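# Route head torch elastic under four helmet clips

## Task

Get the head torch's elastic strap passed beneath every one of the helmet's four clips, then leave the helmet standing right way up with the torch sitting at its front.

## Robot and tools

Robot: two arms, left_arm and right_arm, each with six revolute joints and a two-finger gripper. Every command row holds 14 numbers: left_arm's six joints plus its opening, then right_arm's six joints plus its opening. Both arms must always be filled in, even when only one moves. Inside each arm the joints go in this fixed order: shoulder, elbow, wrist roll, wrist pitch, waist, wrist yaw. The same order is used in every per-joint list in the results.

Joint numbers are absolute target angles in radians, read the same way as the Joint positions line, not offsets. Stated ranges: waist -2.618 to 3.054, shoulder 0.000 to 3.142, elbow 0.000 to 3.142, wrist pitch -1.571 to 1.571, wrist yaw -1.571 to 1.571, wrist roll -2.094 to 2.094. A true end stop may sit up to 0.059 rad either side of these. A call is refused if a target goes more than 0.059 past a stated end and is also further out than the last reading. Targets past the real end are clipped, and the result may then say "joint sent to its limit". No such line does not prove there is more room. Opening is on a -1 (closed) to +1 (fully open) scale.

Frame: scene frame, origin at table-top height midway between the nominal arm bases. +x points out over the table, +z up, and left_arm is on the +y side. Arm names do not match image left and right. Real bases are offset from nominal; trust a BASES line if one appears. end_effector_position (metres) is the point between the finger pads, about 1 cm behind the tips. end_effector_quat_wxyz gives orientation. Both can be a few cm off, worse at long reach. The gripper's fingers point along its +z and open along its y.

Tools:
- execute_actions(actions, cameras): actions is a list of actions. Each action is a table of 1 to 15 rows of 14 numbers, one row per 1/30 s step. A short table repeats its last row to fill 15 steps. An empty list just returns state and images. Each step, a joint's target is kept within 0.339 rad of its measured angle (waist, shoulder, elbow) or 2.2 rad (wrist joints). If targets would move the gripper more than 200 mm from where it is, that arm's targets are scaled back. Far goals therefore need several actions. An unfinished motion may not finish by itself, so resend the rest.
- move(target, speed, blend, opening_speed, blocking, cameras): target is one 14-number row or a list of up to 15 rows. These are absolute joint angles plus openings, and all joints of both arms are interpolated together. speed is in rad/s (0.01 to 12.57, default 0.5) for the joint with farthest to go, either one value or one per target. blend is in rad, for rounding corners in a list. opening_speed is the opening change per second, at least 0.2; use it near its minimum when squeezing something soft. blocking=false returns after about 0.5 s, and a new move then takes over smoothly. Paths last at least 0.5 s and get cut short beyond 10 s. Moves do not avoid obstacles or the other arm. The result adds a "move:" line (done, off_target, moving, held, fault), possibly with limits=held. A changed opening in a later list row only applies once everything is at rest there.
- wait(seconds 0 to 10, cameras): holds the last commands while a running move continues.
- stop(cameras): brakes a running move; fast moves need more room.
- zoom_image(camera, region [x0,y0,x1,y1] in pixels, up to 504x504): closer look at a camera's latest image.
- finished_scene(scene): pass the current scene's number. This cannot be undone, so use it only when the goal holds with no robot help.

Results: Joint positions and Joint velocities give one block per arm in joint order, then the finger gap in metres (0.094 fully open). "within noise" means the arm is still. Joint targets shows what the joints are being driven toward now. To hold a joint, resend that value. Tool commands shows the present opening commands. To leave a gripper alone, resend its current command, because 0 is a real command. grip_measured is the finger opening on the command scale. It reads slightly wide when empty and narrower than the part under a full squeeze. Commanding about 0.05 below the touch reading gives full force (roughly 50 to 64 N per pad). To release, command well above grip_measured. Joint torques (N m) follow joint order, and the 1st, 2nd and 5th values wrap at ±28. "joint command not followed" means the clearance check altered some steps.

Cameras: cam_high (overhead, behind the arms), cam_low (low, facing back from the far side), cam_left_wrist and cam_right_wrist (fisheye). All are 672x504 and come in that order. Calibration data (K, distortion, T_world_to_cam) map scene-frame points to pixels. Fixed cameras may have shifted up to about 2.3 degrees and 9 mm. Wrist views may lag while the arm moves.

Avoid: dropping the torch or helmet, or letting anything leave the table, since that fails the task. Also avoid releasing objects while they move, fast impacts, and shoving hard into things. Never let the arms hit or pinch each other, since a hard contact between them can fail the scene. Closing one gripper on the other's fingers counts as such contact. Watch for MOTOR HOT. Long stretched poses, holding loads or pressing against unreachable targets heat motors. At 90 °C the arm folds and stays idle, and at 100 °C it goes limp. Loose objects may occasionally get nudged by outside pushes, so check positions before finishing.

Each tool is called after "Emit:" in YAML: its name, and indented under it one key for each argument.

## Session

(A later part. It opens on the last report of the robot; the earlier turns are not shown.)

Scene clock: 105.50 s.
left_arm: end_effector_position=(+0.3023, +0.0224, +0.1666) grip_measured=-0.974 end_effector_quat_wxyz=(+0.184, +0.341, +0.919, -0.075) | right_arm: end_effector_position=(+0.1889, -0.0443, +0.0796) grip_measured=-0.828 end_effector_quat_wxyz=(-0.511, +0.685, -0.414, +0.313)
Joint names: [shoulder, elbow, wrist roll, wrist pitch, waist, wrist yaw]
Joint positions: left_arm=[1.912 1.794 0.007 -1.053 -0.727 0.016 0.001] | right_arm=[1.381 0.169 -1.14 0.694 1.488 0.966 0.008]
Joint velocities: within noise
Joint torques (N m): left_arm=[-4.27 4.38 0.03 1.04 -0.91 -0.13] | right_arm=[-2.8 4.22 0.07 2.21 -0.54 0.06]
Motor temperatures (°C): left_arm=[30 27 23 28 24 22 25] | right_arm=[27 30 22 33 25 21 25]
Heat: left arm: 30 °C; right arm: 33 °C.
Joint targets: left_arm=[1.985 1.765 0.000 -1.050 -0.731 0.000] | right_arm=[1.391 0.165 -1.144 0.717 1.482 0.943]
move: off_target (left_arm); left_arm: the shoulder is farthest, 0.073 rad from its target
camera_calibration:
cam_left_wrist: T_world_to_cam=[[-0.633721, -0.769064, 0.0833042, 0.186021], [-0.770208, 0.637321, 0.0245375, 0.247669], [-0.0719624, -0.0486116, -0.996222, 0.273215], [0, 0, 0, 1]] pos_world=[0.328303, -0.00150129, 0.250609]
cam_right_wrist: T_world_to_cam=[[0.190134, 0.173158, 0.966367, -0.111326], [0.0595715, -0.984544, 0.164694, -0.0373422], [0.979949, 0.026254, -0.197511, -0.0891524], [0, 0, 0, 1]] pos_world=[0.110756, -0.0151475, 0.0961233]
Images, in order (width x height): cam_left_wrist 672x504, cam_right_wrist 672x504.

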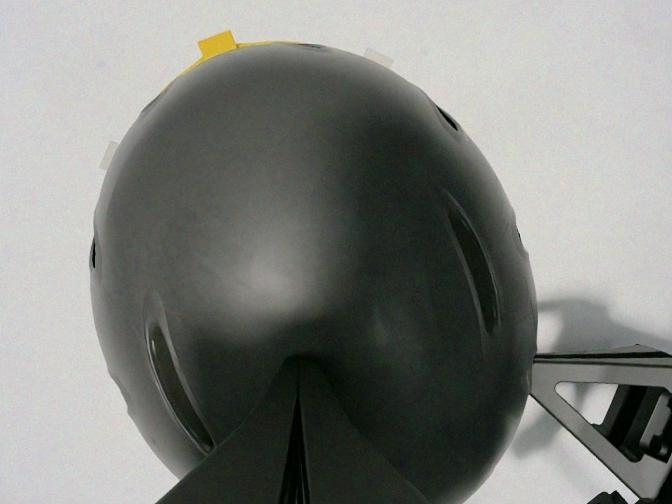

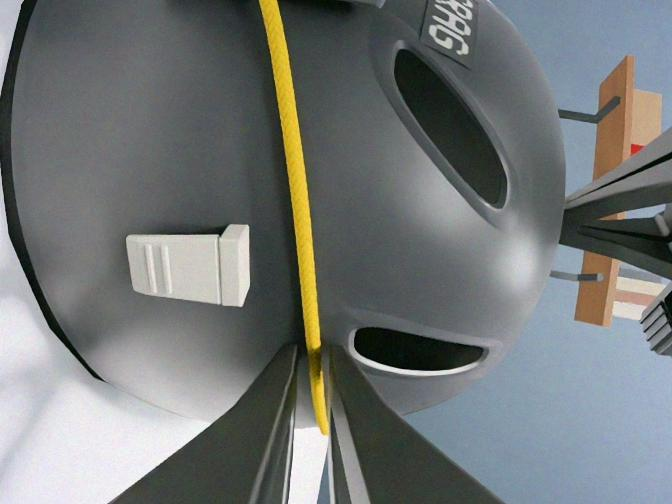

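Emit:
move:
  target: [1.985, 1.765, 0.0, -1.05, -0.731, 0.0, -1.0, 1.391, 0.165, -1.144, 0.717, 1.482, 0.943, -1.0]
  speed: 0.06
  opening_speed: 0.2
  cameras: ["cam_right_wrist"]

Emit:
zoom_image:
  camera: "cam_right_wrist"
  region: [220, 260, 400, 440]

Scene clock: 106.77 s.
left_arm: end_effector_position=(+0.3024, +0.0223, +0.1665) grip_measured=-0.974 end_effector_quat_wxyz=(+0.184, +0.341, +0.919, -0.075) | right_arm: end_effector_position=(+0.1882, -0.0431, +0.0793) grip_measured=-0.988 end_effector_quat_wxyz=(-0.512, +0.687, -0.412, +0.310)
Joint names: [shoulder, elbow, wrist roll, wrist pitch, waist, wrist yaw]
Joint positions: left_arm=[1.912 1.794 0.007 -1.053 -0.727 0.016 0.001] | right_arm=[1.381 0.169 -1.14 0.697 1.488 0.958 0.001]
Joint velocities: within noise
Joint torques (N m): left_arm=[-4.21 4.42 0.02 1.06 -0.83 -0.09] | right_arm=[-2.82 4.23 0.07 2.17 -0.38 0.13]
Motor temperatures (°C): left_arm=[30 27 23 28 24 22 25] | right_arm=[27 30 22 33 25 21 25]
Heat: left arm: 30 °C; right arm: 33 °C.
Joint targets: left_arm=[1.985 1.765 0.000 -1.050 -0.731 0.000] | right_arm=[1.391 0.165 -1.144 0.717 1.482 0.943]
move: off_target (left_arm); left_arm: the shoulder is farthest, 0.073 rad from its target
camera_calibration:
cam_right_wrist: T_world_to_cam=[[0.192207, 0.172711, 0.966037, -0.111545], [0.067196, -0.984397, 0.162624, -0.0373031], [0.979051, 0.0336564, -0.200813, -0.0877452], [0, 0, 0, 1]] pos_world=[0.109853, -0.0145028, 0.0962027]
Images, in order (width x height): cam_right_wrist 672x504.

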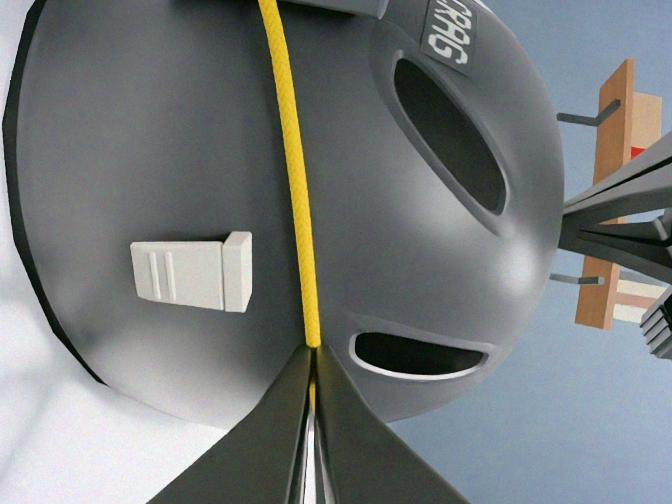

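Scaled by 2.800 from the camera's 672x504 image, which has a finer 960x720 frame.

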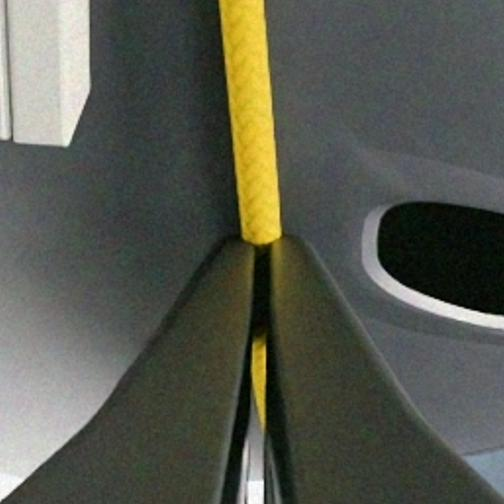

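Emit:
move:
  target: [1.985, 1.765, 0.0, -1.05, -0.731, 0.0, -1.0, 1.336, 0.16, -1.103, 0.62, 1.533, 1.003, -1.0]
  speed: 0.08
  cameras: ["cam_right_wrist", "cam_left_wrist"]

Emit:
zoom_image:
  camera: "cam_right_wrist"
  region: [220, 220, 400, 400]

Scene clock: 108.63 s.
left_arm: end_effector_position=(+0.3024, +0.0223, +0.1665) grip_measured=-0.974 end_effector_quat_wxyz=(+0.184, +0.341, +0.919, -0.075) | right_arm: end_effector_position=(+0.1818, -0.0469, +0.0789) grip_measured=-0.988 end_effector_quat_wxyz=(-0.508, +0.689, -0.409, +0.315)
Joint names: [shoulder, elbow, wrist roll, wrist pitch, waist, wrist yaw]
Joint positions: left_arm=[1.912 1.794 0.007 -1.053 -0.727 0.016 0.001] | right_arm=[1.354 0.169 -1.113 0.632 1.526 0.996 0.001]
Joint velocities: within noise
Joint torques (N m): left_arm=[-4.16 4.44 0.04 1.03 -0.91 -0.13] | right_arm=[-5.37 3.93 0.19 1.78 0.87 0.37]
Motor temperatures (°C): left_arm=[30 27 23 28 24 22 25] | right_arm=[27 30 22 33 25 21 25]
Heat: left arm: 30 °C; right arm: 33 °C.
Joint targets: left_arm=[1.985 1.765 0.000 -1.050 -0.731 0.000] | right_arm=[1.336 0.160 -1.103 0.620 1.533 1.003]
move: off_target (left_arm); left_arm: the shoulder is farthest, 0.073 rad from its target
camera_calibration:
cam_left_wrist: T_world_to_cam=[[-0.633749, -0.769044, 0.083269, 0.186026], [-0.770212, 0.63733, 0.0241769, 0.247902], [-0.0716629, -0.0488127, -0.996234, 0.273121], [0, 0, 0, 1]] pos_world=[0.328404, -0.00160161, 0.250609]
cam_right_wrist: T_world_to_cam=[[0.18744, 0.18742, 0.96423, -0.10757], [0.0641212, -0.98187, 0.178384, -0.0411702], [0.980181, 0.0283914, -0.196059, -0.0822851], [0, 0, 0, 1]] pos_world=[0.103457, -0.0179268, 0.0949337]
Images, in order (width x height): cam_left_wrist 672x504, cam_right_wrist 672x504.

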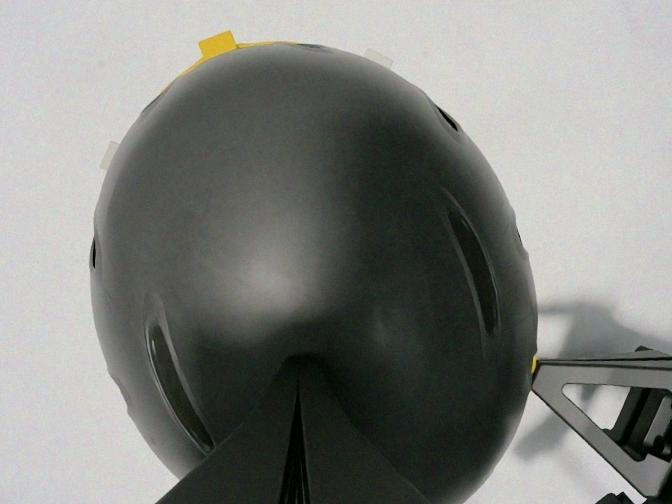

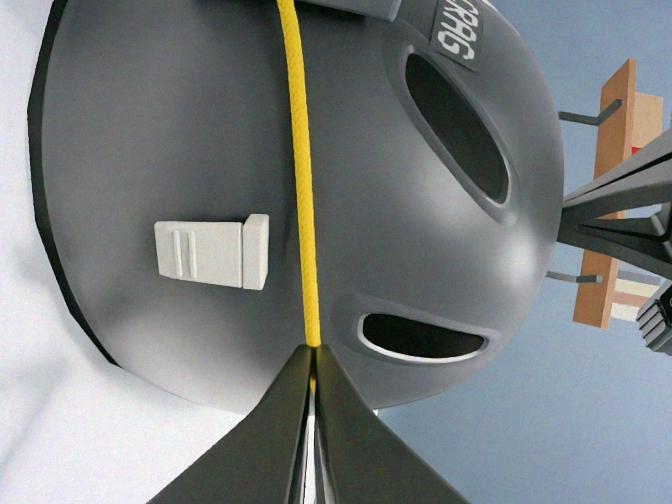

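Scaled by 2.800 from the camera's 672x504 image, which has a finer 960x720 frame.

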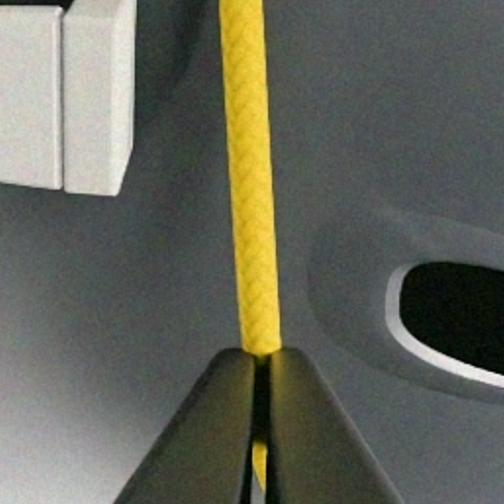

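Emit:
move:
  target: [1.985, 1.765, 0.0, -1.05, -0.731, 0.0, -1.0, 1.251, 0.136, -0.914, 0.412, 1.673, 1.128, -1.0]
  speed: 0.12

Scene clock: 111.20 s.
left_arm: end_effector_position=(+0.3024, +0.0223, +0.1665) grip_measured=-0.974 end_effector_quat_wxyz=(+0.184, +0.341, +0.919, -0.075) | right_arm: end_effector_position=(+0.1610, -0.0647, +0.0760) grip_measured=-0.990 end_effector_quat_wxyz=(-0.514, +0.679, -0.421, +0.313)
Joint names: [shoulder, elbow, wrist roll, wrist pitch, waist, wrist yaw]
Joint positions: left_arm=[1.912 1.794 0.007 -1.053 -0.727 0.016 0.001] | right_arm=[1.266 0.144 -0.924 0.432 1.663 1.121 0]
Joint velocities: within noise
Joint torques (N m): left_arm=[-4.22 4.33 0.02 1.04 -0.77 -0.13] | right_arm=[-4.37 4.11 0.19 1.51 1.18 0.47]
Motor temperatures (°C): left_arm=[29 27 23 28 24 22 25] | right_arm=[27 30 22 33 25 21 25]
Heat: left arm: 29 °C; right arm: 33 °C.
Joint targets: left_arm=[1.985 1.765 0.000 -1.050 -0.731 0.000] | right_arm=[1.251 0.136 -0.914 0.412 1.673 1.128]
move: off_target (left_arm); left_arm: the shoulder is farthest, 0.073 rad from its target
camera_calibration:
cam_left_wrist: T_world_to_cam=[[-0.633749, -0.769044, 0.083269, 0.186026], [-0.770212, 0.63733, 0.0241769, 0.247902], [-0.0716629, -0.0488127, -0.996234, 0.273121], [0, 0, 0, 1]] pos_world=[0.328404, -0.00160161, 0.250609]
cam_right_wrist: T_world_to_cam=[[0.19461, 0.156686, 0.968285, -0.10098], [0.0470758, -0.987514, 0.150336, -0.0523092], [0.97975, 0.016326, -0.199556, -0.0623021], [0, 0, 0, 1]] pos_world=[0.0831548, -0.0348167, 0.093209]

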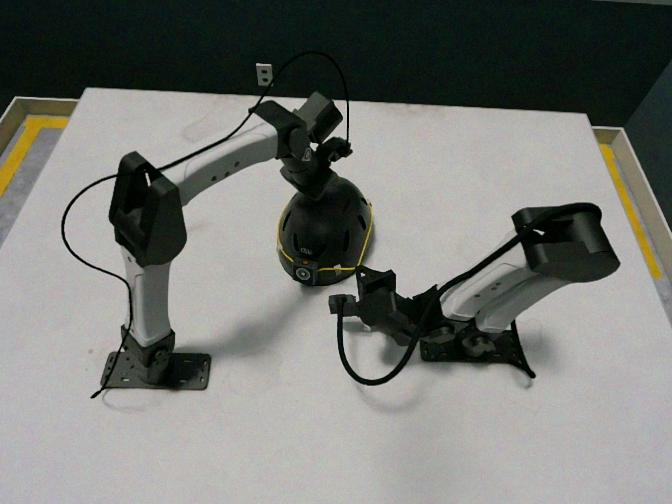

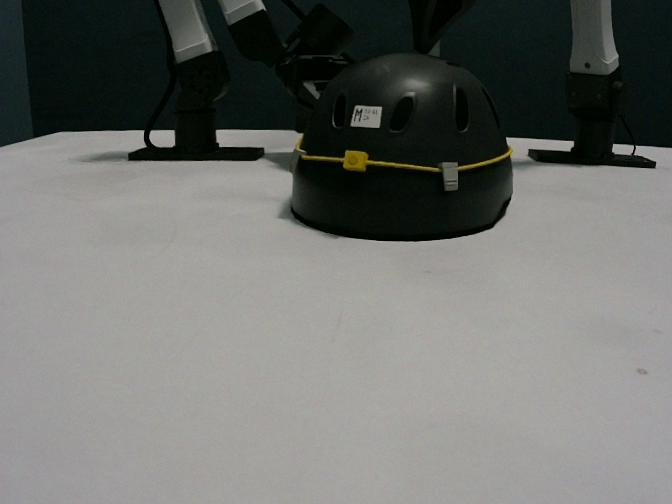

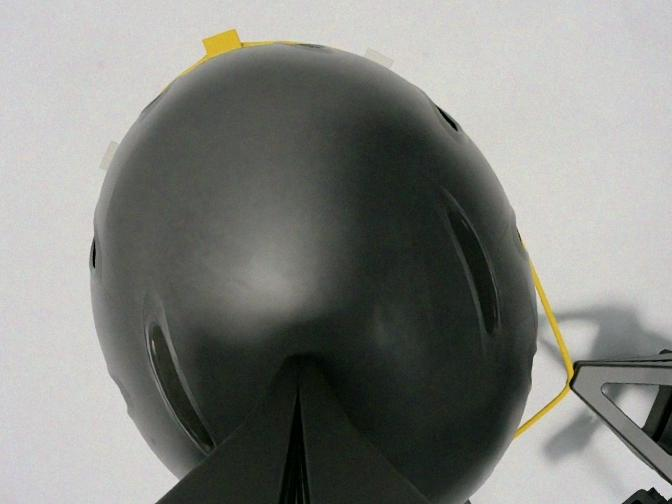

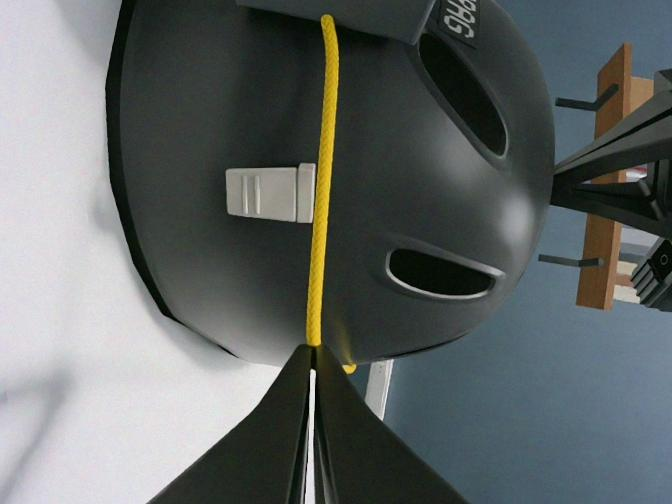

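Emit:
move:
  target: [1.985, 1.765, 0.0, -1.05, -0.731, 0.0, -1.0, 1.489, 0.074, -0.91, 0.70, 1.674, 1.10, -1.0]
  speed: 0.15

Scene clock: 114.17 s.
left_arm: end_effector_position=(+0.3024, +0.0223, +0.1665) grip_measured=-0.974 end_effector_quat_wxyz=(+0.184, +0.341, +0.919, -0.075) | right_arm: end_effector_position=(+0.1608, -0.0674, +0.0509) grip_measured=-0.990 end_effector_quat_wxyz=(-0.514, +0.679, -0.422, +0.310)
Joint names: [shoulder, elbow, wrist roll, wrist pitch, waist, wrist yaw]
Joint positions: left_arm=[1.912 1.794 0.007 -1.053 -0.727 0.016 0.001] | right_arm=[1.477 0.085 -0.919 0.702 1.664 1.117 0]
Joint velocities: within noise
Joint torques (N m): left_arm=[-4.18 4.46 0.04 1.06 -0.85 -0.11] | right_arm=[-2.37 2.67 0.19 1.69 1.14 0.22]
Motor temperatures (°C): left_arm=[29 27 23 28 24 22 25] | right_arm=[27 29 22 33 25 21 25]
Heat: left arm: 29 °C; right arm: 33 °C.
Joint targets: left_arm=[1.985 1.765 0.000 -1.050 -0.731 0.000] | right_arm=[1.489 0.074 -0.910 0.700 1.674 1.100]
move: off_target (left_arm); left_arm: the shoulder is farthest, 0.073 rad from its target
camera_calibration:
cam_left_wrist: T_world_to_cam=[[-0.633749, -0.769044, 0.083269, 0.186026], [-0.770212, 0.63733, 0.0241769, 0.247902], [-0.0716629, -0.0488127, -0.996234, 0.273121], [0, 0, 0, 1]] pos_world=[0.328404, -0.00160161, 0.250609]
cam_right_wrist: T_world_to_cam=[[0.198362, 0.153363, 0.968056, -0.0770498], [0.050152, -0.987977, 0.146242, -0.0515344], [0.978845, 0.0195411, -0.203668, -0.0664902], [0, 0, 0, 1]] pos_world=[0.0829518, -0.037799, 0.0685831]

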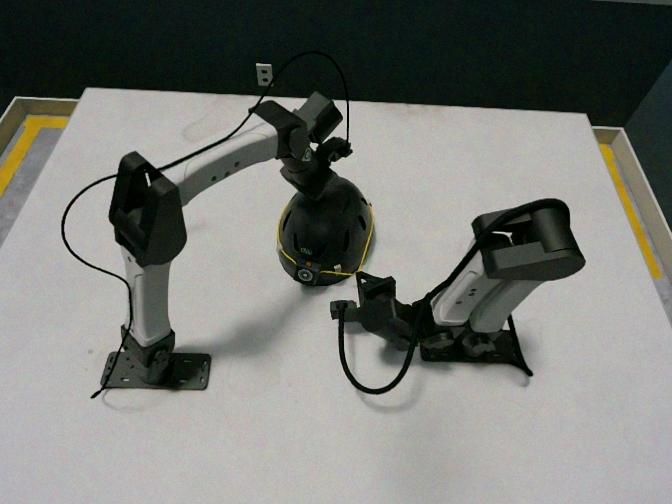

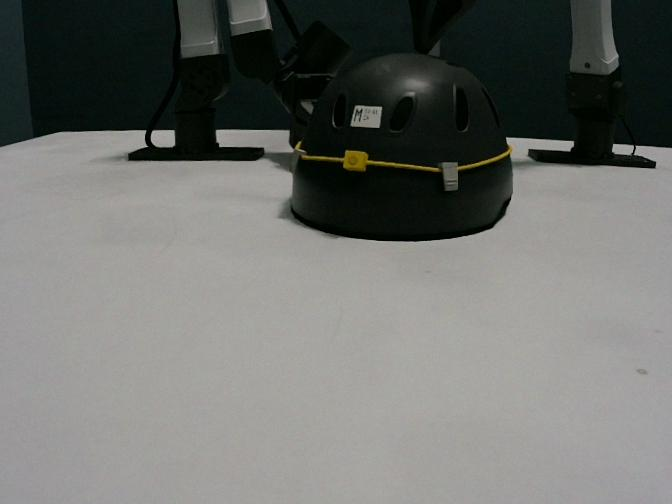

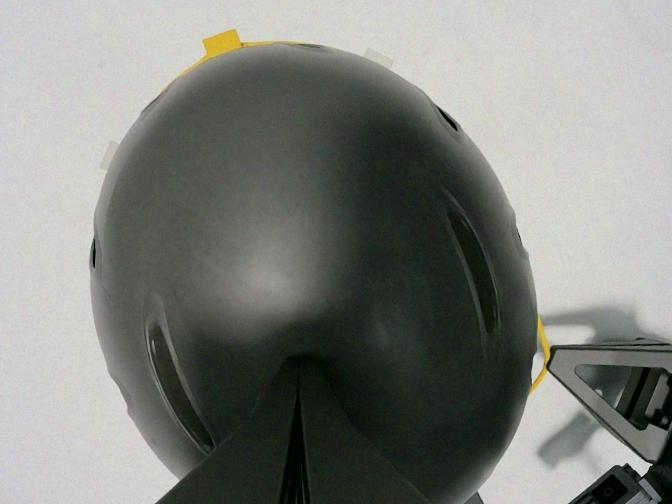

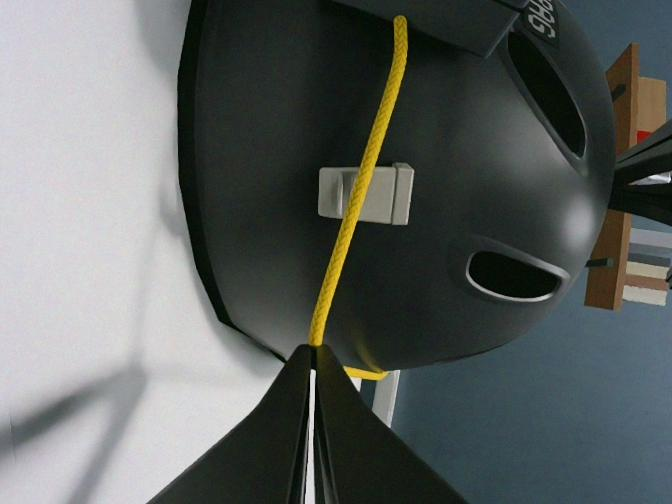

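Emit:
move:
  target: [1.985, 1.765, 0.0, -1.05, -0.731, 0.0, -1.0, 1.637, 0.165, -0.813, 0.635, 1.697, 1.125, -1.0]
  speed: 0.12

Scene clock: 116.23 s.
left_arm: end_effector_position=(+0.3024, +0.0223, +0.1665) grip_measured=-0.974 end_effector_quat_wxyz=(+0.184, +0.341, +0.919, -0.075) | right_arm: end_effector_position=(+0.1582, -0.0605, +0.0345) grip_measured=-0.990 end_effector_quat_wxyz=(-0.496, +0.682, -0.428, +0.325)
Joint names: [shoulder, elbow, wrist roll, wrist pitch, waist, wrist yaw]
Joint positions: left_arm=[1.912 1.794 0.007 -1.053 -0.727 0.016 0.001] | right_arm=[1.625 0.154 -0.823 0.655 1.683 1.15 0]
Joint velocities: within noise
Joint torques (N m): left_arm=[-4.3 4.44 0.02 1.04 -0.84 -0.11] | right_arm=[-3.3 4.11 0.16 1.35 1.54 0.2]
Motor temperatures (°C): left_arm=[29 27 23 28 24 22 25] | right_arm=[27 29 22 33 25 21 25]
Heat: left arm: 29 °C; right arm: 33 °C.
Joint targets: left_arm=[1.985 1.765 0.000 -1.050 -0.731 0.000] | right_arm=[1.637 0.165 -0.813 0.635 1.697 1.125]
move: off_target (left_arm); left_arm: the shoulder is farthest, 0.073 rad from its target
camera_calibration:
cam_left_wrist: T_world_to_cam=[[-0.633749, -0.769044, 0.083269, 0.186026], [-0.770212, 0.63733, 0.0241769, 0.247902], [-0.0716629, -0.0488127, -0.996234, 0.273121], [0, 0, 0, 1]] pos_world=[0.328404, -0.00160161, 0.250609]
cam_right_wrist: T_world_to_cam=[[0.206165, 0.183844, 0.961092, -0.0608193], [0.0180653, -0.98274, 0.18411, -0.0380255], [0.978351, -0.0205945, -0.205927, -0.0698326], [0, 0, 0, 1]] pos_world=[0.0815465, -0.0276261, 0.0510734]

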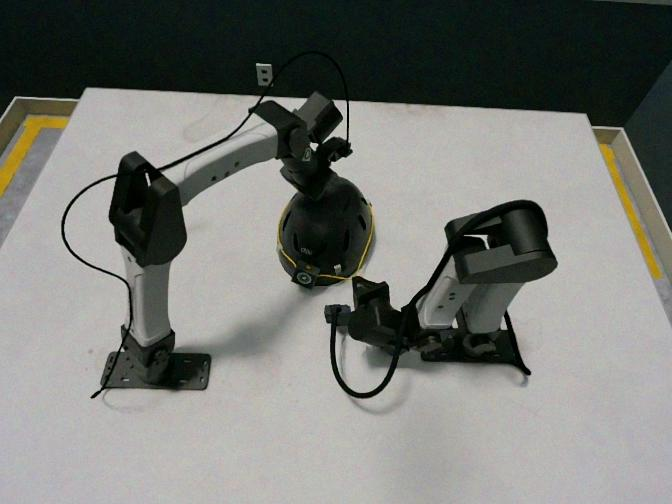

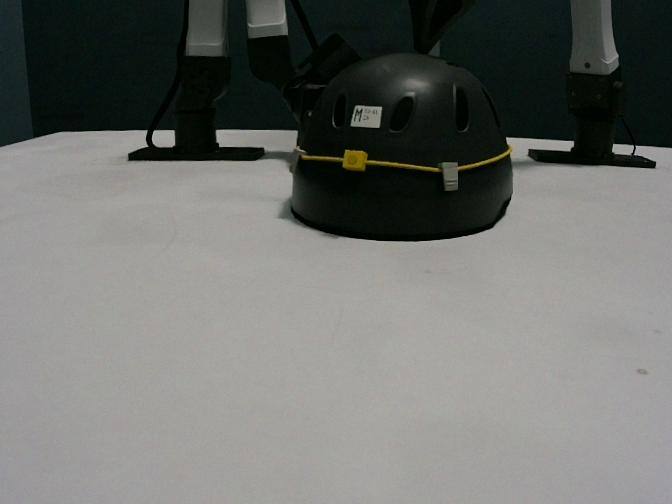

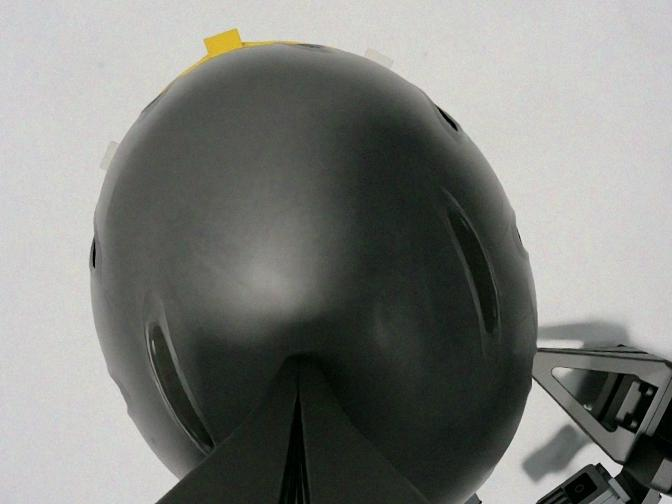

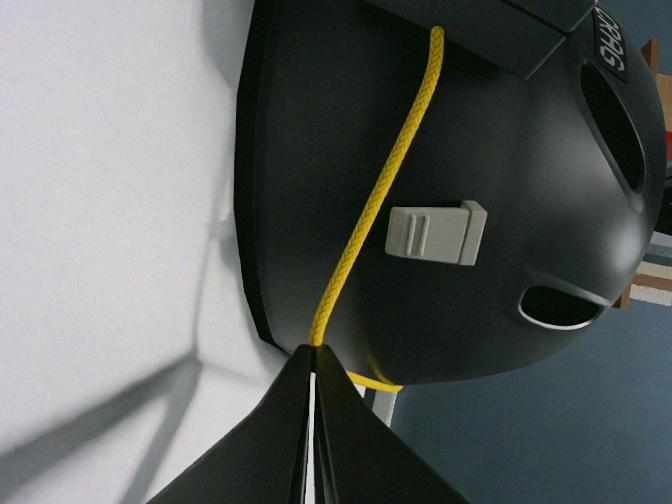

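Emit:
move:
  target: [1.985, 1.765, 0.0, -1.05, -0.731, 0.0, -1.0, 1.688, 0.116, -0.961, 0.875, 1.598, 1.018, -1.0]
  speed: 0.1
  cameras: ["cam_right_wrist", "cam_left_wrist"]

Scene clock: 119.70 s.
left_arm: end_effector_position=(+0.3024, +0.0223, +0.1665) grip_measured=-0.974 end_effector_quat_wxyz=(+0.184, +0.341, +0.919, -0.075) | right_arm: end_effector_position=(+0.1690, -0.0550, +0.0310) grip_measured=-0.990 end_effector_quat_wxyz=(-0.497, +0.691, -0.424, +0.309)
Joint names: [shoulder, elbow, wrist roll, wrist pitch, waist, wrist yaw]
Joint positions: left_arm=[1.912 1.794 0.007 -1.053 -0.727 0.016 0.001] | right_arm=[1.675 0.122 -0.956 0.865 1.6 1.052 0]
Joint velocities: within noise
Joint torques (N m): left_arm=[-4.18 4.4 0.03 1.03 -0.88 -0.14] | right_arm=[-3.48 2.37 0.05 1.89 0.03 0.04]
Motor temperatures (°C): left_arm=[29 27 23 28 24 22 26] | right_arm=[27 29 22 33 25 21 25]
Heat: left arm: 29 °C; right arm: 33 °C.
Joint targets: left_arm=[1.985 1.765 0.000 -1.050 -0.731 0.000] | right_arm=[1.688 0.116 -0.961 0.875 1.598 1.018]
move: off_target (left_arm); left_arm: the shoulder is farthest, 0.073 rad from its target
camera_calibration:
cam_left_wrist: T_world_to_cam=[[-0.633749, -0.769044, 0.083269, 0.186026], [-0.770212, 0.63733, 0.0241769, 0.247902], [-0.0716629, -0.0488127, -0.996234, 0.273121], [0, 0, 0, 1]] pos_world=[0.328404, -0.00160161, 0.250609]
cam_right_wrist: T_world_to_cam=[[0.223066, 0.185378, 0.957014, -0.063356], [0.0508986, -0.982627, 0.178475, -0.037536], [0.973474, 0.00889897, -0.228626, -0.077854], [0, 0, 0, 1]] pos_world=[0.0918319, -0.0244463, 0.0495324]
Images, in order (width x height): cam_left_wrist 672x504, cam_right_wrist 672x504.

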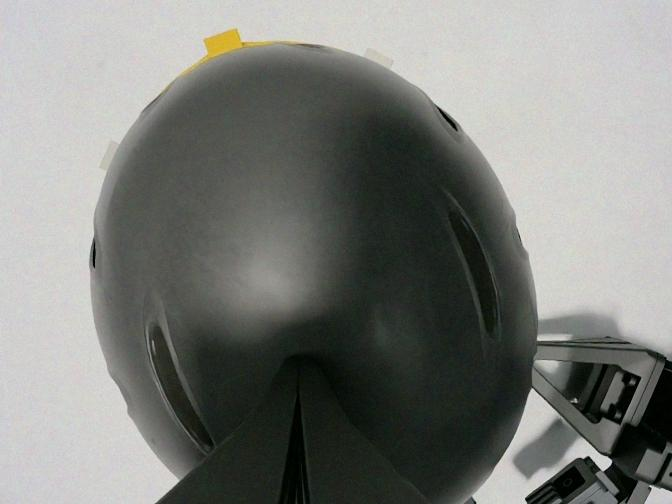

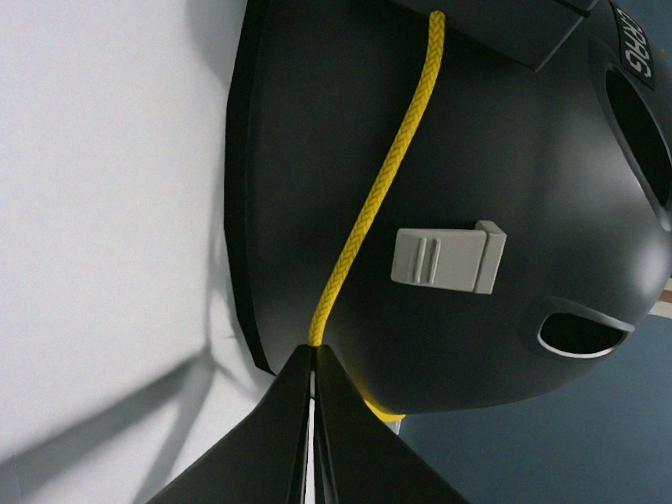

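Emit:
move:
  target: [1.985, 1.765, 0.0, -1.05, -0.731, 0.0, -1.0, 1.726, 0.143, -1.033, 0.955, 1.546, 0.972, -1.0]
  speed: 0.07
  cameras: ["cam_right_wrist", "cam_left_wrist"]

Emit:
zoom_image:
  camera: "cam_right_wrist"
  region: [240, 180, 540, 420]

Scene clock: 121.77 s.
left_arm: end_effector_position=(+0.3024, +0.0223, +0.1665) grip_measured=-0.974 end_effector_quat_wxyz=(+0.184, +0.341, +0.919, -0.075) | right_arm: end_effector_position=(+0.1764, -0.0499, +0.0291) grip_measured=-0.990 end_effector_quat_wxyz=(-0.492, +0.698, -0.417, +0.311)
Joint names: [shoulder, elbow, wrist roll, wrist pitch, waist, wrist yaw]
Joint positions: left_arm=[1.912 1.794 0.007 -1.053 -0.727 0.016 0.001] | right_arm=[1.713 0.129 -1.028 0.937 1.552 1.007 0]
Joint velocities: within noise
Joint torques (N m): left_arm=[-4.21 4.34 0.03 1.04 -0.94 -0.13] | right_arm=[-3.73 3.92 0.05 2.03 -0.38 0]
Motor temperatures (°C): left_arm=[29 27 23 28 24 22 26] | right_arm=[27 29 22 33 25 21 25]
Heat: left arm: 29 °C; right arm: 33 °C.
Joint targets: left_arm=[1.985 1.765 0.000 -1.050 -0.731 0.000] | right_arm=[1.726 0.143 -1.033 0.955 1.546 0.972]
move: off_target (left_arm); left_arm: the shoulder is farthest, 0.073 rad from its target
camera_calibration:
cam_left_wrist: T_world_to_cam=[[-0.633749, -0.769044, 0.083269, 0.186026], [-0.770212, 0.63733, 0.0241769, 0.247902], [-0.0716629, -0.0488127, -0.996234, 0.273121], [0, 0, 0, 1]] pos_world=[0.328404, -0.00160161, 0.250609]
cam_right_wrist: T_world_to_cam=[[0.21973, 0.206308, 0.953497, -0.0623898], [0.0608701, -0.978378, 0.197664, -0.0346666], [0.97366, 0.0146068, -0.227537, -0.08526], [0, 0, 0, 1]] pos_world=[0.0988333, -0.0198002, 0.046941]
Images, in order (width x height): cam_left_wrist 672x504, cam_right_wrist 672x504.

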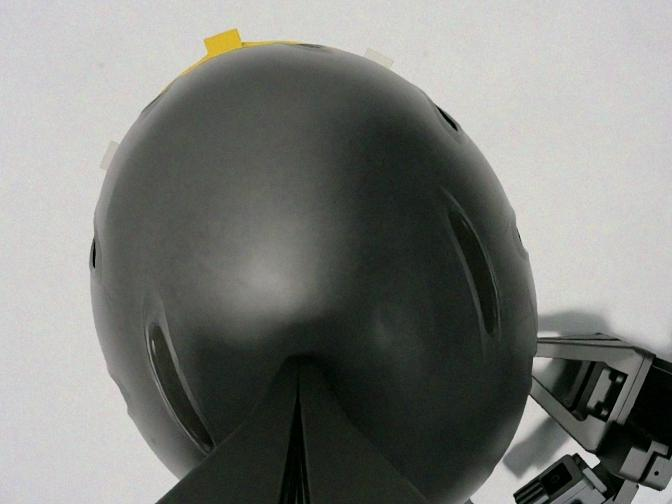

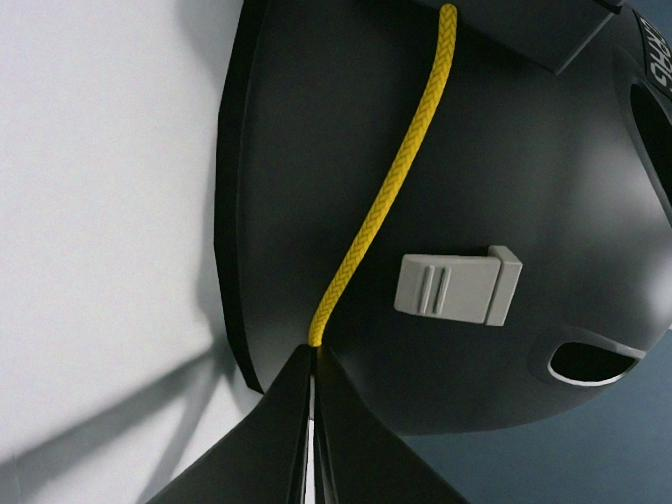

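Scaled by 1.680 from the camera's 672x504 image, which has a finer 960x720 frame.

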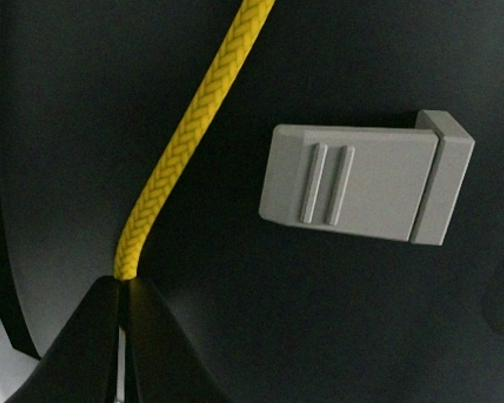

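Emit:
move:
  target: [1.985, 1.765, 0.0, -1.05, -0.731, 0.0, -1.0, 1.597, 0.108, -1.068, 0.882, 1.517, 0.95, -1.0]
  speed: 0.07
  cameras: ["cam_right_wrist", "cam_left_wrist"]

Emit:
zoom_image:
  camera: "cam_right_wrist"
  region: [240, 180, 540, 420]

Scene clock: 124.67 s.
left_arm: end_effector_position=(+0.3038, +0.0211, +0.1666) grip_measured=-0.974 end_effector_quat_wxyz=(+0.187, +0.341, +0.918, -0.076) | right_arm: end_effector_position=(+0.1801, -0.0514, +0.0394) grip_measured=-0.990 end_effector_quat_wxyz=(-0.497, +0.699, -0.416, +0.303)
Joint names: [shoulder, elbow, wrist roll, wrist pitch, waist, wrist yaw]
Joint positions: left_arm=[1.914 1.794 0.007 -1.045 -0.727 0.016 0.001] | right_arm=[1.615 0.113 -1.063 0.897 1.522 0.968 0]
Joint velocities: within noise
Joint torques (N m): left_arm=[-4.37 4.34 0 1 -0.79 -0.11] | right_arm=[-6.37 2.76 0.07 1.7 -0.35 0.14]
Motor temperatures (°C): left_arm=[29 27 23 28 24 22 26] | right_arm=[27 29 22 33 25 21 25]
Heat: left arm: 29 °C; right arm: 33 °C.
Joint targets: left_arm=[1.985 1.765 0.000 -1.050 -0.731 0.000] | right_arm=[1.597 0.108 -1.068 0.882 1.517 0.950]
move: off_target (left_arm); left_arm: the shoulder is farthest, 0.071 rad from its target
camera_calibration:
cam_left_wrist: T_world_to_cam=[[-0.63414, -0.768704, 0.0834306, 0.186109], [-0.770305, 0.637421, 0.0180528, 0.250752], [-0.0670576, -0.0528189, -0.99635, 0.271949], [0, 0, 0, 1]] pos_world=[0.329411, -0.00240801, 0.250903]
cam_right_wrist: T_world_to_cam=[[0.223453, 0.197496, 0.954497, -0.0739502], [0.0751377, -0.979834, 0.185148, -0.0405124], [0.971814, 0.0303467, -0.233786, -0.0850558], [0, 0, 0, 1]] pos_world=[0.102227, -0.0225094, 0.0582011]
Images, in order (width x height): cam_left_wrist 672x504, cam_right_wrist 672x504.

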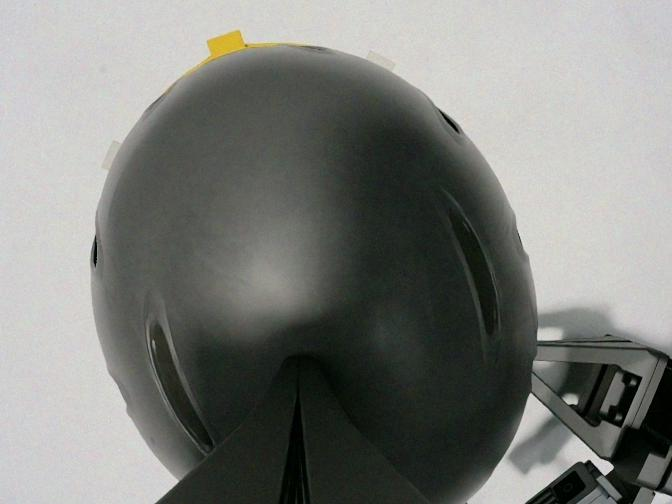

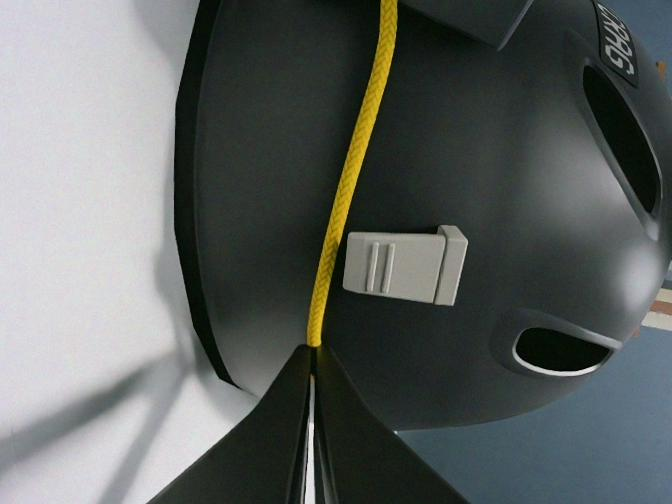

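Scaled by 1.680 from the camera's 672x504 image, which has a finer 960x720 frame.

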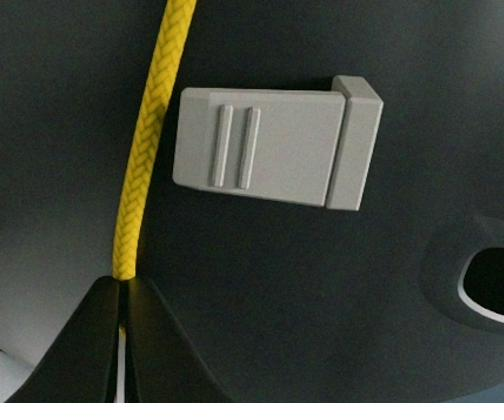

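Emit:
move:
  target: [1.985, 1.765, 0.0, -1.05, -0.731, 0.0, -1.0, 1.4765, 0.122, -1.072, 0.77, 1.514, 0.955, -1.0]
  speed: 0.07
  cameras: ["cam_right_wrist", "cam_left_wrist"]

Emit:
zoom_image:
  camera: "cam_right_wrist"
  region: [200, 180, 500, 420]

Scene clock: 127.20 s.
left_arm: end_effector_position=(+0.3039, +0.0210, +0.1666) grip_measured=-0.974 end_effector_quat_wxyz=(+0.187, +0.341, +0.918, -0.076) | right_arm: end_effector_position=(+0.1802, -0.0536, +0.0513) grip_measured=-0.990 end_effector_quat_wxyz=(-0.500, +0.697, -0.416, +0.301)
Joint names: [shoulder, elbow, wrist roll, wrist pitch, waist, wrist yaw]
Joint positions: left_arm=[1.914 1.794 0.007 -1.045 -0.727 0.016 0.001] | right_arm=[1.494 0.113 -1.068 0.787 1.52 0.964 0]
Joint velocities: within noise
Joint torques (N m): left_arm=[-4.33 4.45 0.02 0.99 -0.9 -0.13] | right_arm=[-5.7 4.55 0.07 1.71 -0.4 0.23]
Motor temperatures (°C): left_arm=[29 27 23 28 24 22 26] | right_arm=[28 29 22 33 25 21 25]
Heat: left arm: 29 °C; right arm: 33 °C.
Joint targets: left_arm=[1.985 1.765 0.000 -1.050 -0.731 0.000] | right_arm=[1.476 0.122 -1.072 0.770 1.514 0.955]
move: off_target (left_arm); left_arm: the shoulder is farthest, 0.071 rad from its target
camera_calibration:
cam_left_wrist: T_world_to_cam=[[-0.634169, -0.768684, 0.0833949, 0.186051], [-0.770307, 0.637428, 0.0176922, 0.250908], [-0.0667579, -0.0530199, -0.99636, 0.271847], [0, 0, 0, 1]] pos_world=[0.329412, -0.00250832, 0.250902]
cam_right_wrist: T_world_to_cam=[[0.223158, 0.190707, 0.955945, -0.0852542], [0.0776302, -0.981038, 0.177591, -0.04504], [0.971686, 0.0345793, -0.233731, -0.0821301], [0, 0, 0, 1]] pos_world=[0.102326, -0.0250874, 0.0703007]
Images, in order (width x height): cam_left_wrist 672x504, cam_right_wrist 672x504.

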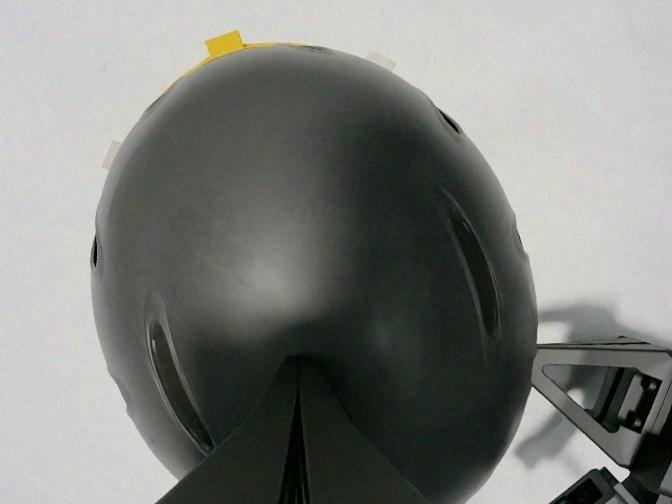

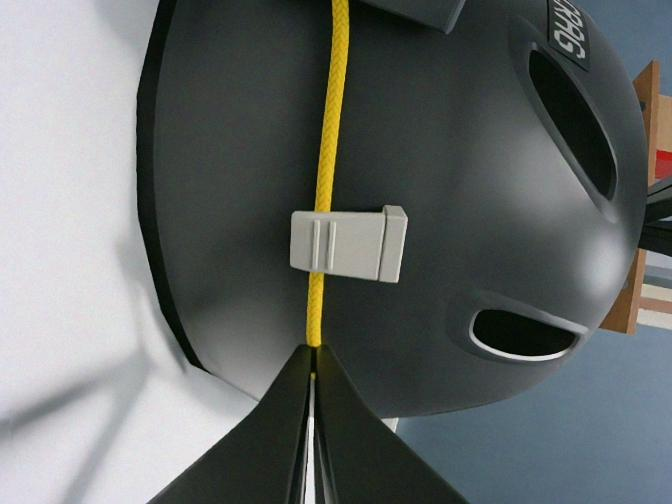

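Scaled by 1.680 from the camera's 672x504 image, which has a finer 960x720 frame.

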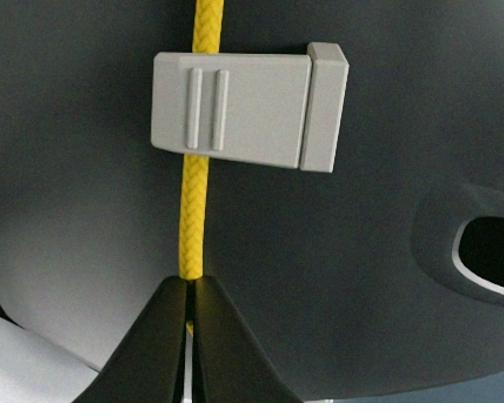

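Emit:
move:
  target: [1.985, 1.765, 0.0, -1.05, -0.731, 0.0, -1.0, 1.355, 0.142, -1.075, 0.643, 1.513, 0.955, -1.0]
  speed: 0.07
  cameras: ["cam_right_wrist", "cam_left_wrist"]

Emit:
zoom_image:
  camera: "cam_right_wrist"
  region: [160, 180, 460, 420]

Scene clock: 129.80 s.
left_arm: end_effector_position=(+0.3039, +0.0210, +0.1666) grip_measured=-0.974 end_effector_quat_wxyz=(+0.187, +0.341, +0.918, -0.076) | right_arm: end_effector_position=(+0.1800, -0.0545, +0.0638) grip_measured=-0.990 end_effector_quat_wxyz=(-0.502, +0.697, -0.416, +0.299)
Joint names: [shoulder, elbow, wrist roll, wrist pitch, waist, wrist yaw]
Joint positions: left_arm=[1.914 1.794 0.007 -1.045 -0.727 0.016 0.001] | right_arm=[1.372 0.127 -1.071 0.658 1.519 0.96 0]
Joint velocities: within noise
Joint torques (N m): left_arm=[-4.48 4.34 0 1 -0.87 -0.12] | right_arm=[-5.15 5.71 0.07 1.73 -0.39 0.25]
Motor temperatures (°C): left_arm=[29 27 23 28 24 22 26] | right_arm=[28 29 22 33 25 21 25]
Heat: left arm: 29 °C; right arm: 33 °C.
Joint targets: left_arm=[1.985 1.765 0.000 -1.050 -0.731 0.000] | right_arm=[1.355 0.142 -1.075 0.643 1.513 0.955]
move: off_target (left_arm); left_arm: the shoulder is farthest, 0.071 rad from its target
camera_calibration:
cam_left_wrist: T_world_to_cam=[[-0.634169, -0.768684, 0.0833949, 0.186051], [-0.770307, 0.637428, 0.0176922, 0.250908], [-0.0667579, -0.0530199, -0.99636, 0.271847], [0, 0, 0, 1]] pos_world=[0.329412, -0.00250832, 0.250902]
cam_right_wrist: T_world_to_cam=[[0.22306, 0.187609, 0.956581, -0.097129], [0.0810317, -0.981477, 0.173597, -0.0484351], [0.971431, 0.0387907, -0.234131, -0.078683], [0, 0, 0, 1]] pos_world=[0.102025, -0.0262635, 0.0828978]
Images, in order (width x height): cam_left_wrist 672x504, cam_right_wrist 672x504.

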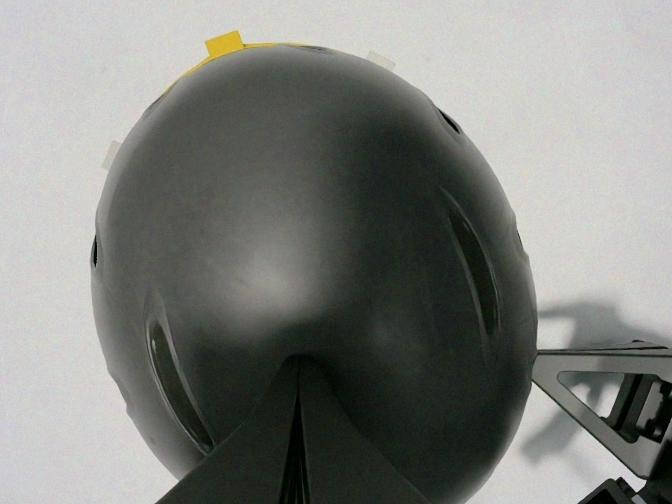

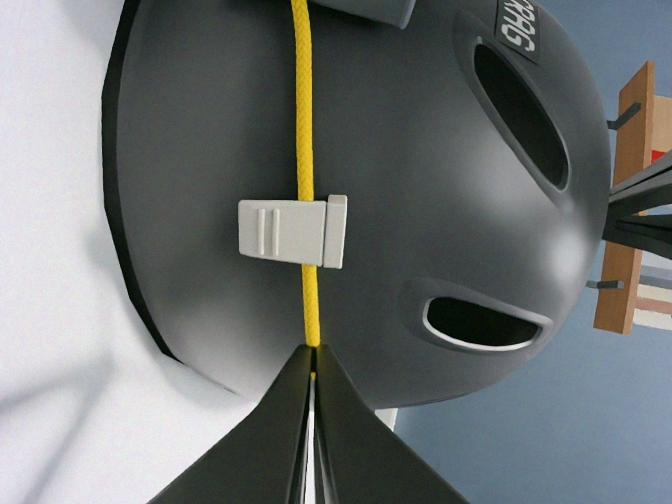

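Scaled by 1.680 from the camera's 672x504 image, which has a finer 960x720 frame.

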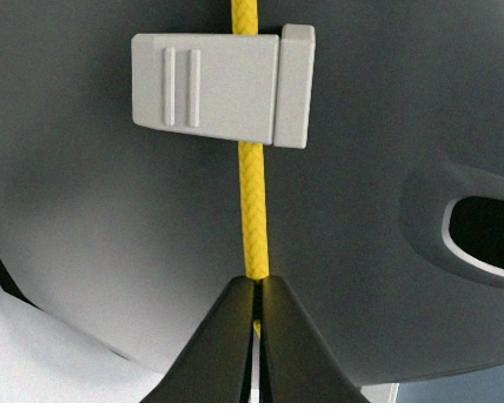

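Emit:
move:
  target: [1.985, 1.765, 0.0, -1.05, -0.731, 0.0, -1.0, 1.355, 0.142, -1.075, 0.643, 1.513, 0.955, -0.6]
  speed: 0.07
  opening_speed: 0.2
  cameras: ["cam_right_wrist"]

Emit:
zoom_image:
  camera: "cam_right_wrist"
  region: [160, 180, 460, 420]

Scene clock: 132.10 s.
left_arm: end_effector_position=(+0.3039, +0.0210, +0.1666) grip_measured=-0.974 end_effector_quat_wxyz=(+0.187, +0.341, +0.918, -0.076) | right_arm: end_effector_position=(+0.1800, -0.0549, +0.0631) grip_measured=-0.602 end_effector_quat_wxyz=(-0.500, +0.698, -0.415, +0.300)
Joint names: [shoulder, elbow, wrist roll, wrist pitch, waist, wrist yaw]
Joint positions: left_arm=[1.914 1.794 0.006 -1.045 -0.727 0.016 0.001] | right_arm=[1.372 0.127 -1.071 0.653 1.519 0.96 0.019]
Joint velocities: within noise
Joint torques (N m): left_arm=[-4.44 4.45 0.02 0.99 -0.85 -0.1] | right_arm=[-5.15 5.71 0.06 1.77 -0.39 0.26]
Motor temperatures (°C): left_arm=[29 27 23 28 24 22 26] | right_arm=[28 29 22 33 25 21 25]
Heat: left arm: 29 °C; right arm: 33 °C.
Joint targets: left_arm=[1.985 1.765 0.000 -1.050 -0.731 0.000] | right_arm=[1.355 0.142 -1.075 0.643 1.513 0.955]
move: off_target (left_arm); left_arm: the shoulder is farthest, 0.071 rad from its target
camera_calibration:
cam_right_wrist: T_world_to_cam=[[0.22303, 0.192298, 0.955656, -0.0960834], [0.0811527, -0.980609, 0.17838, -0.0490742], [0.971428, 0.0377699, -0.234311, -0.0788669], [0, 0, 0, 1]] pos_world=[0.102025, -0.0266671, 0.0820972]
Images, in order (width x height): cam_right_wrist 672x504.

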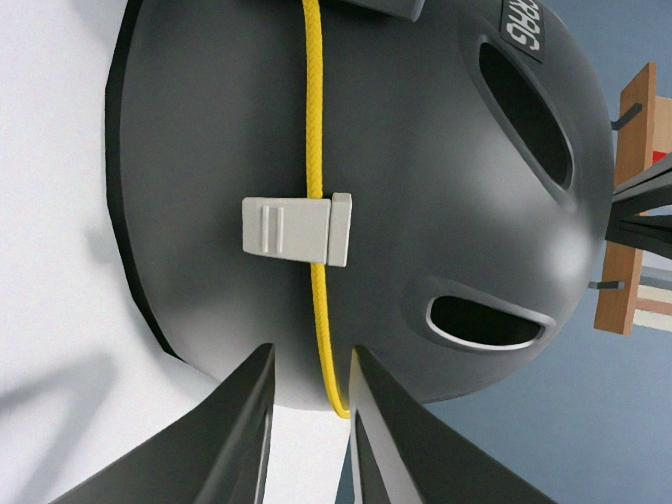

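Scaled by 1.680 from the camera's 672x504 image, which has a finer 960x720 frame.

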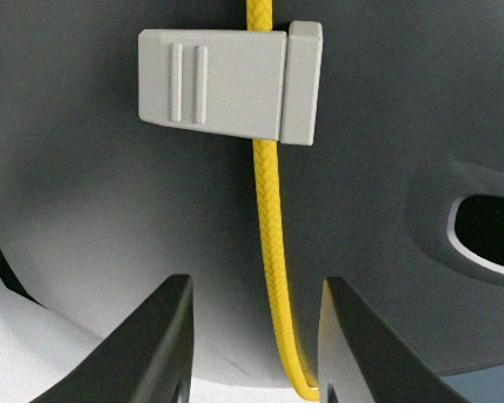

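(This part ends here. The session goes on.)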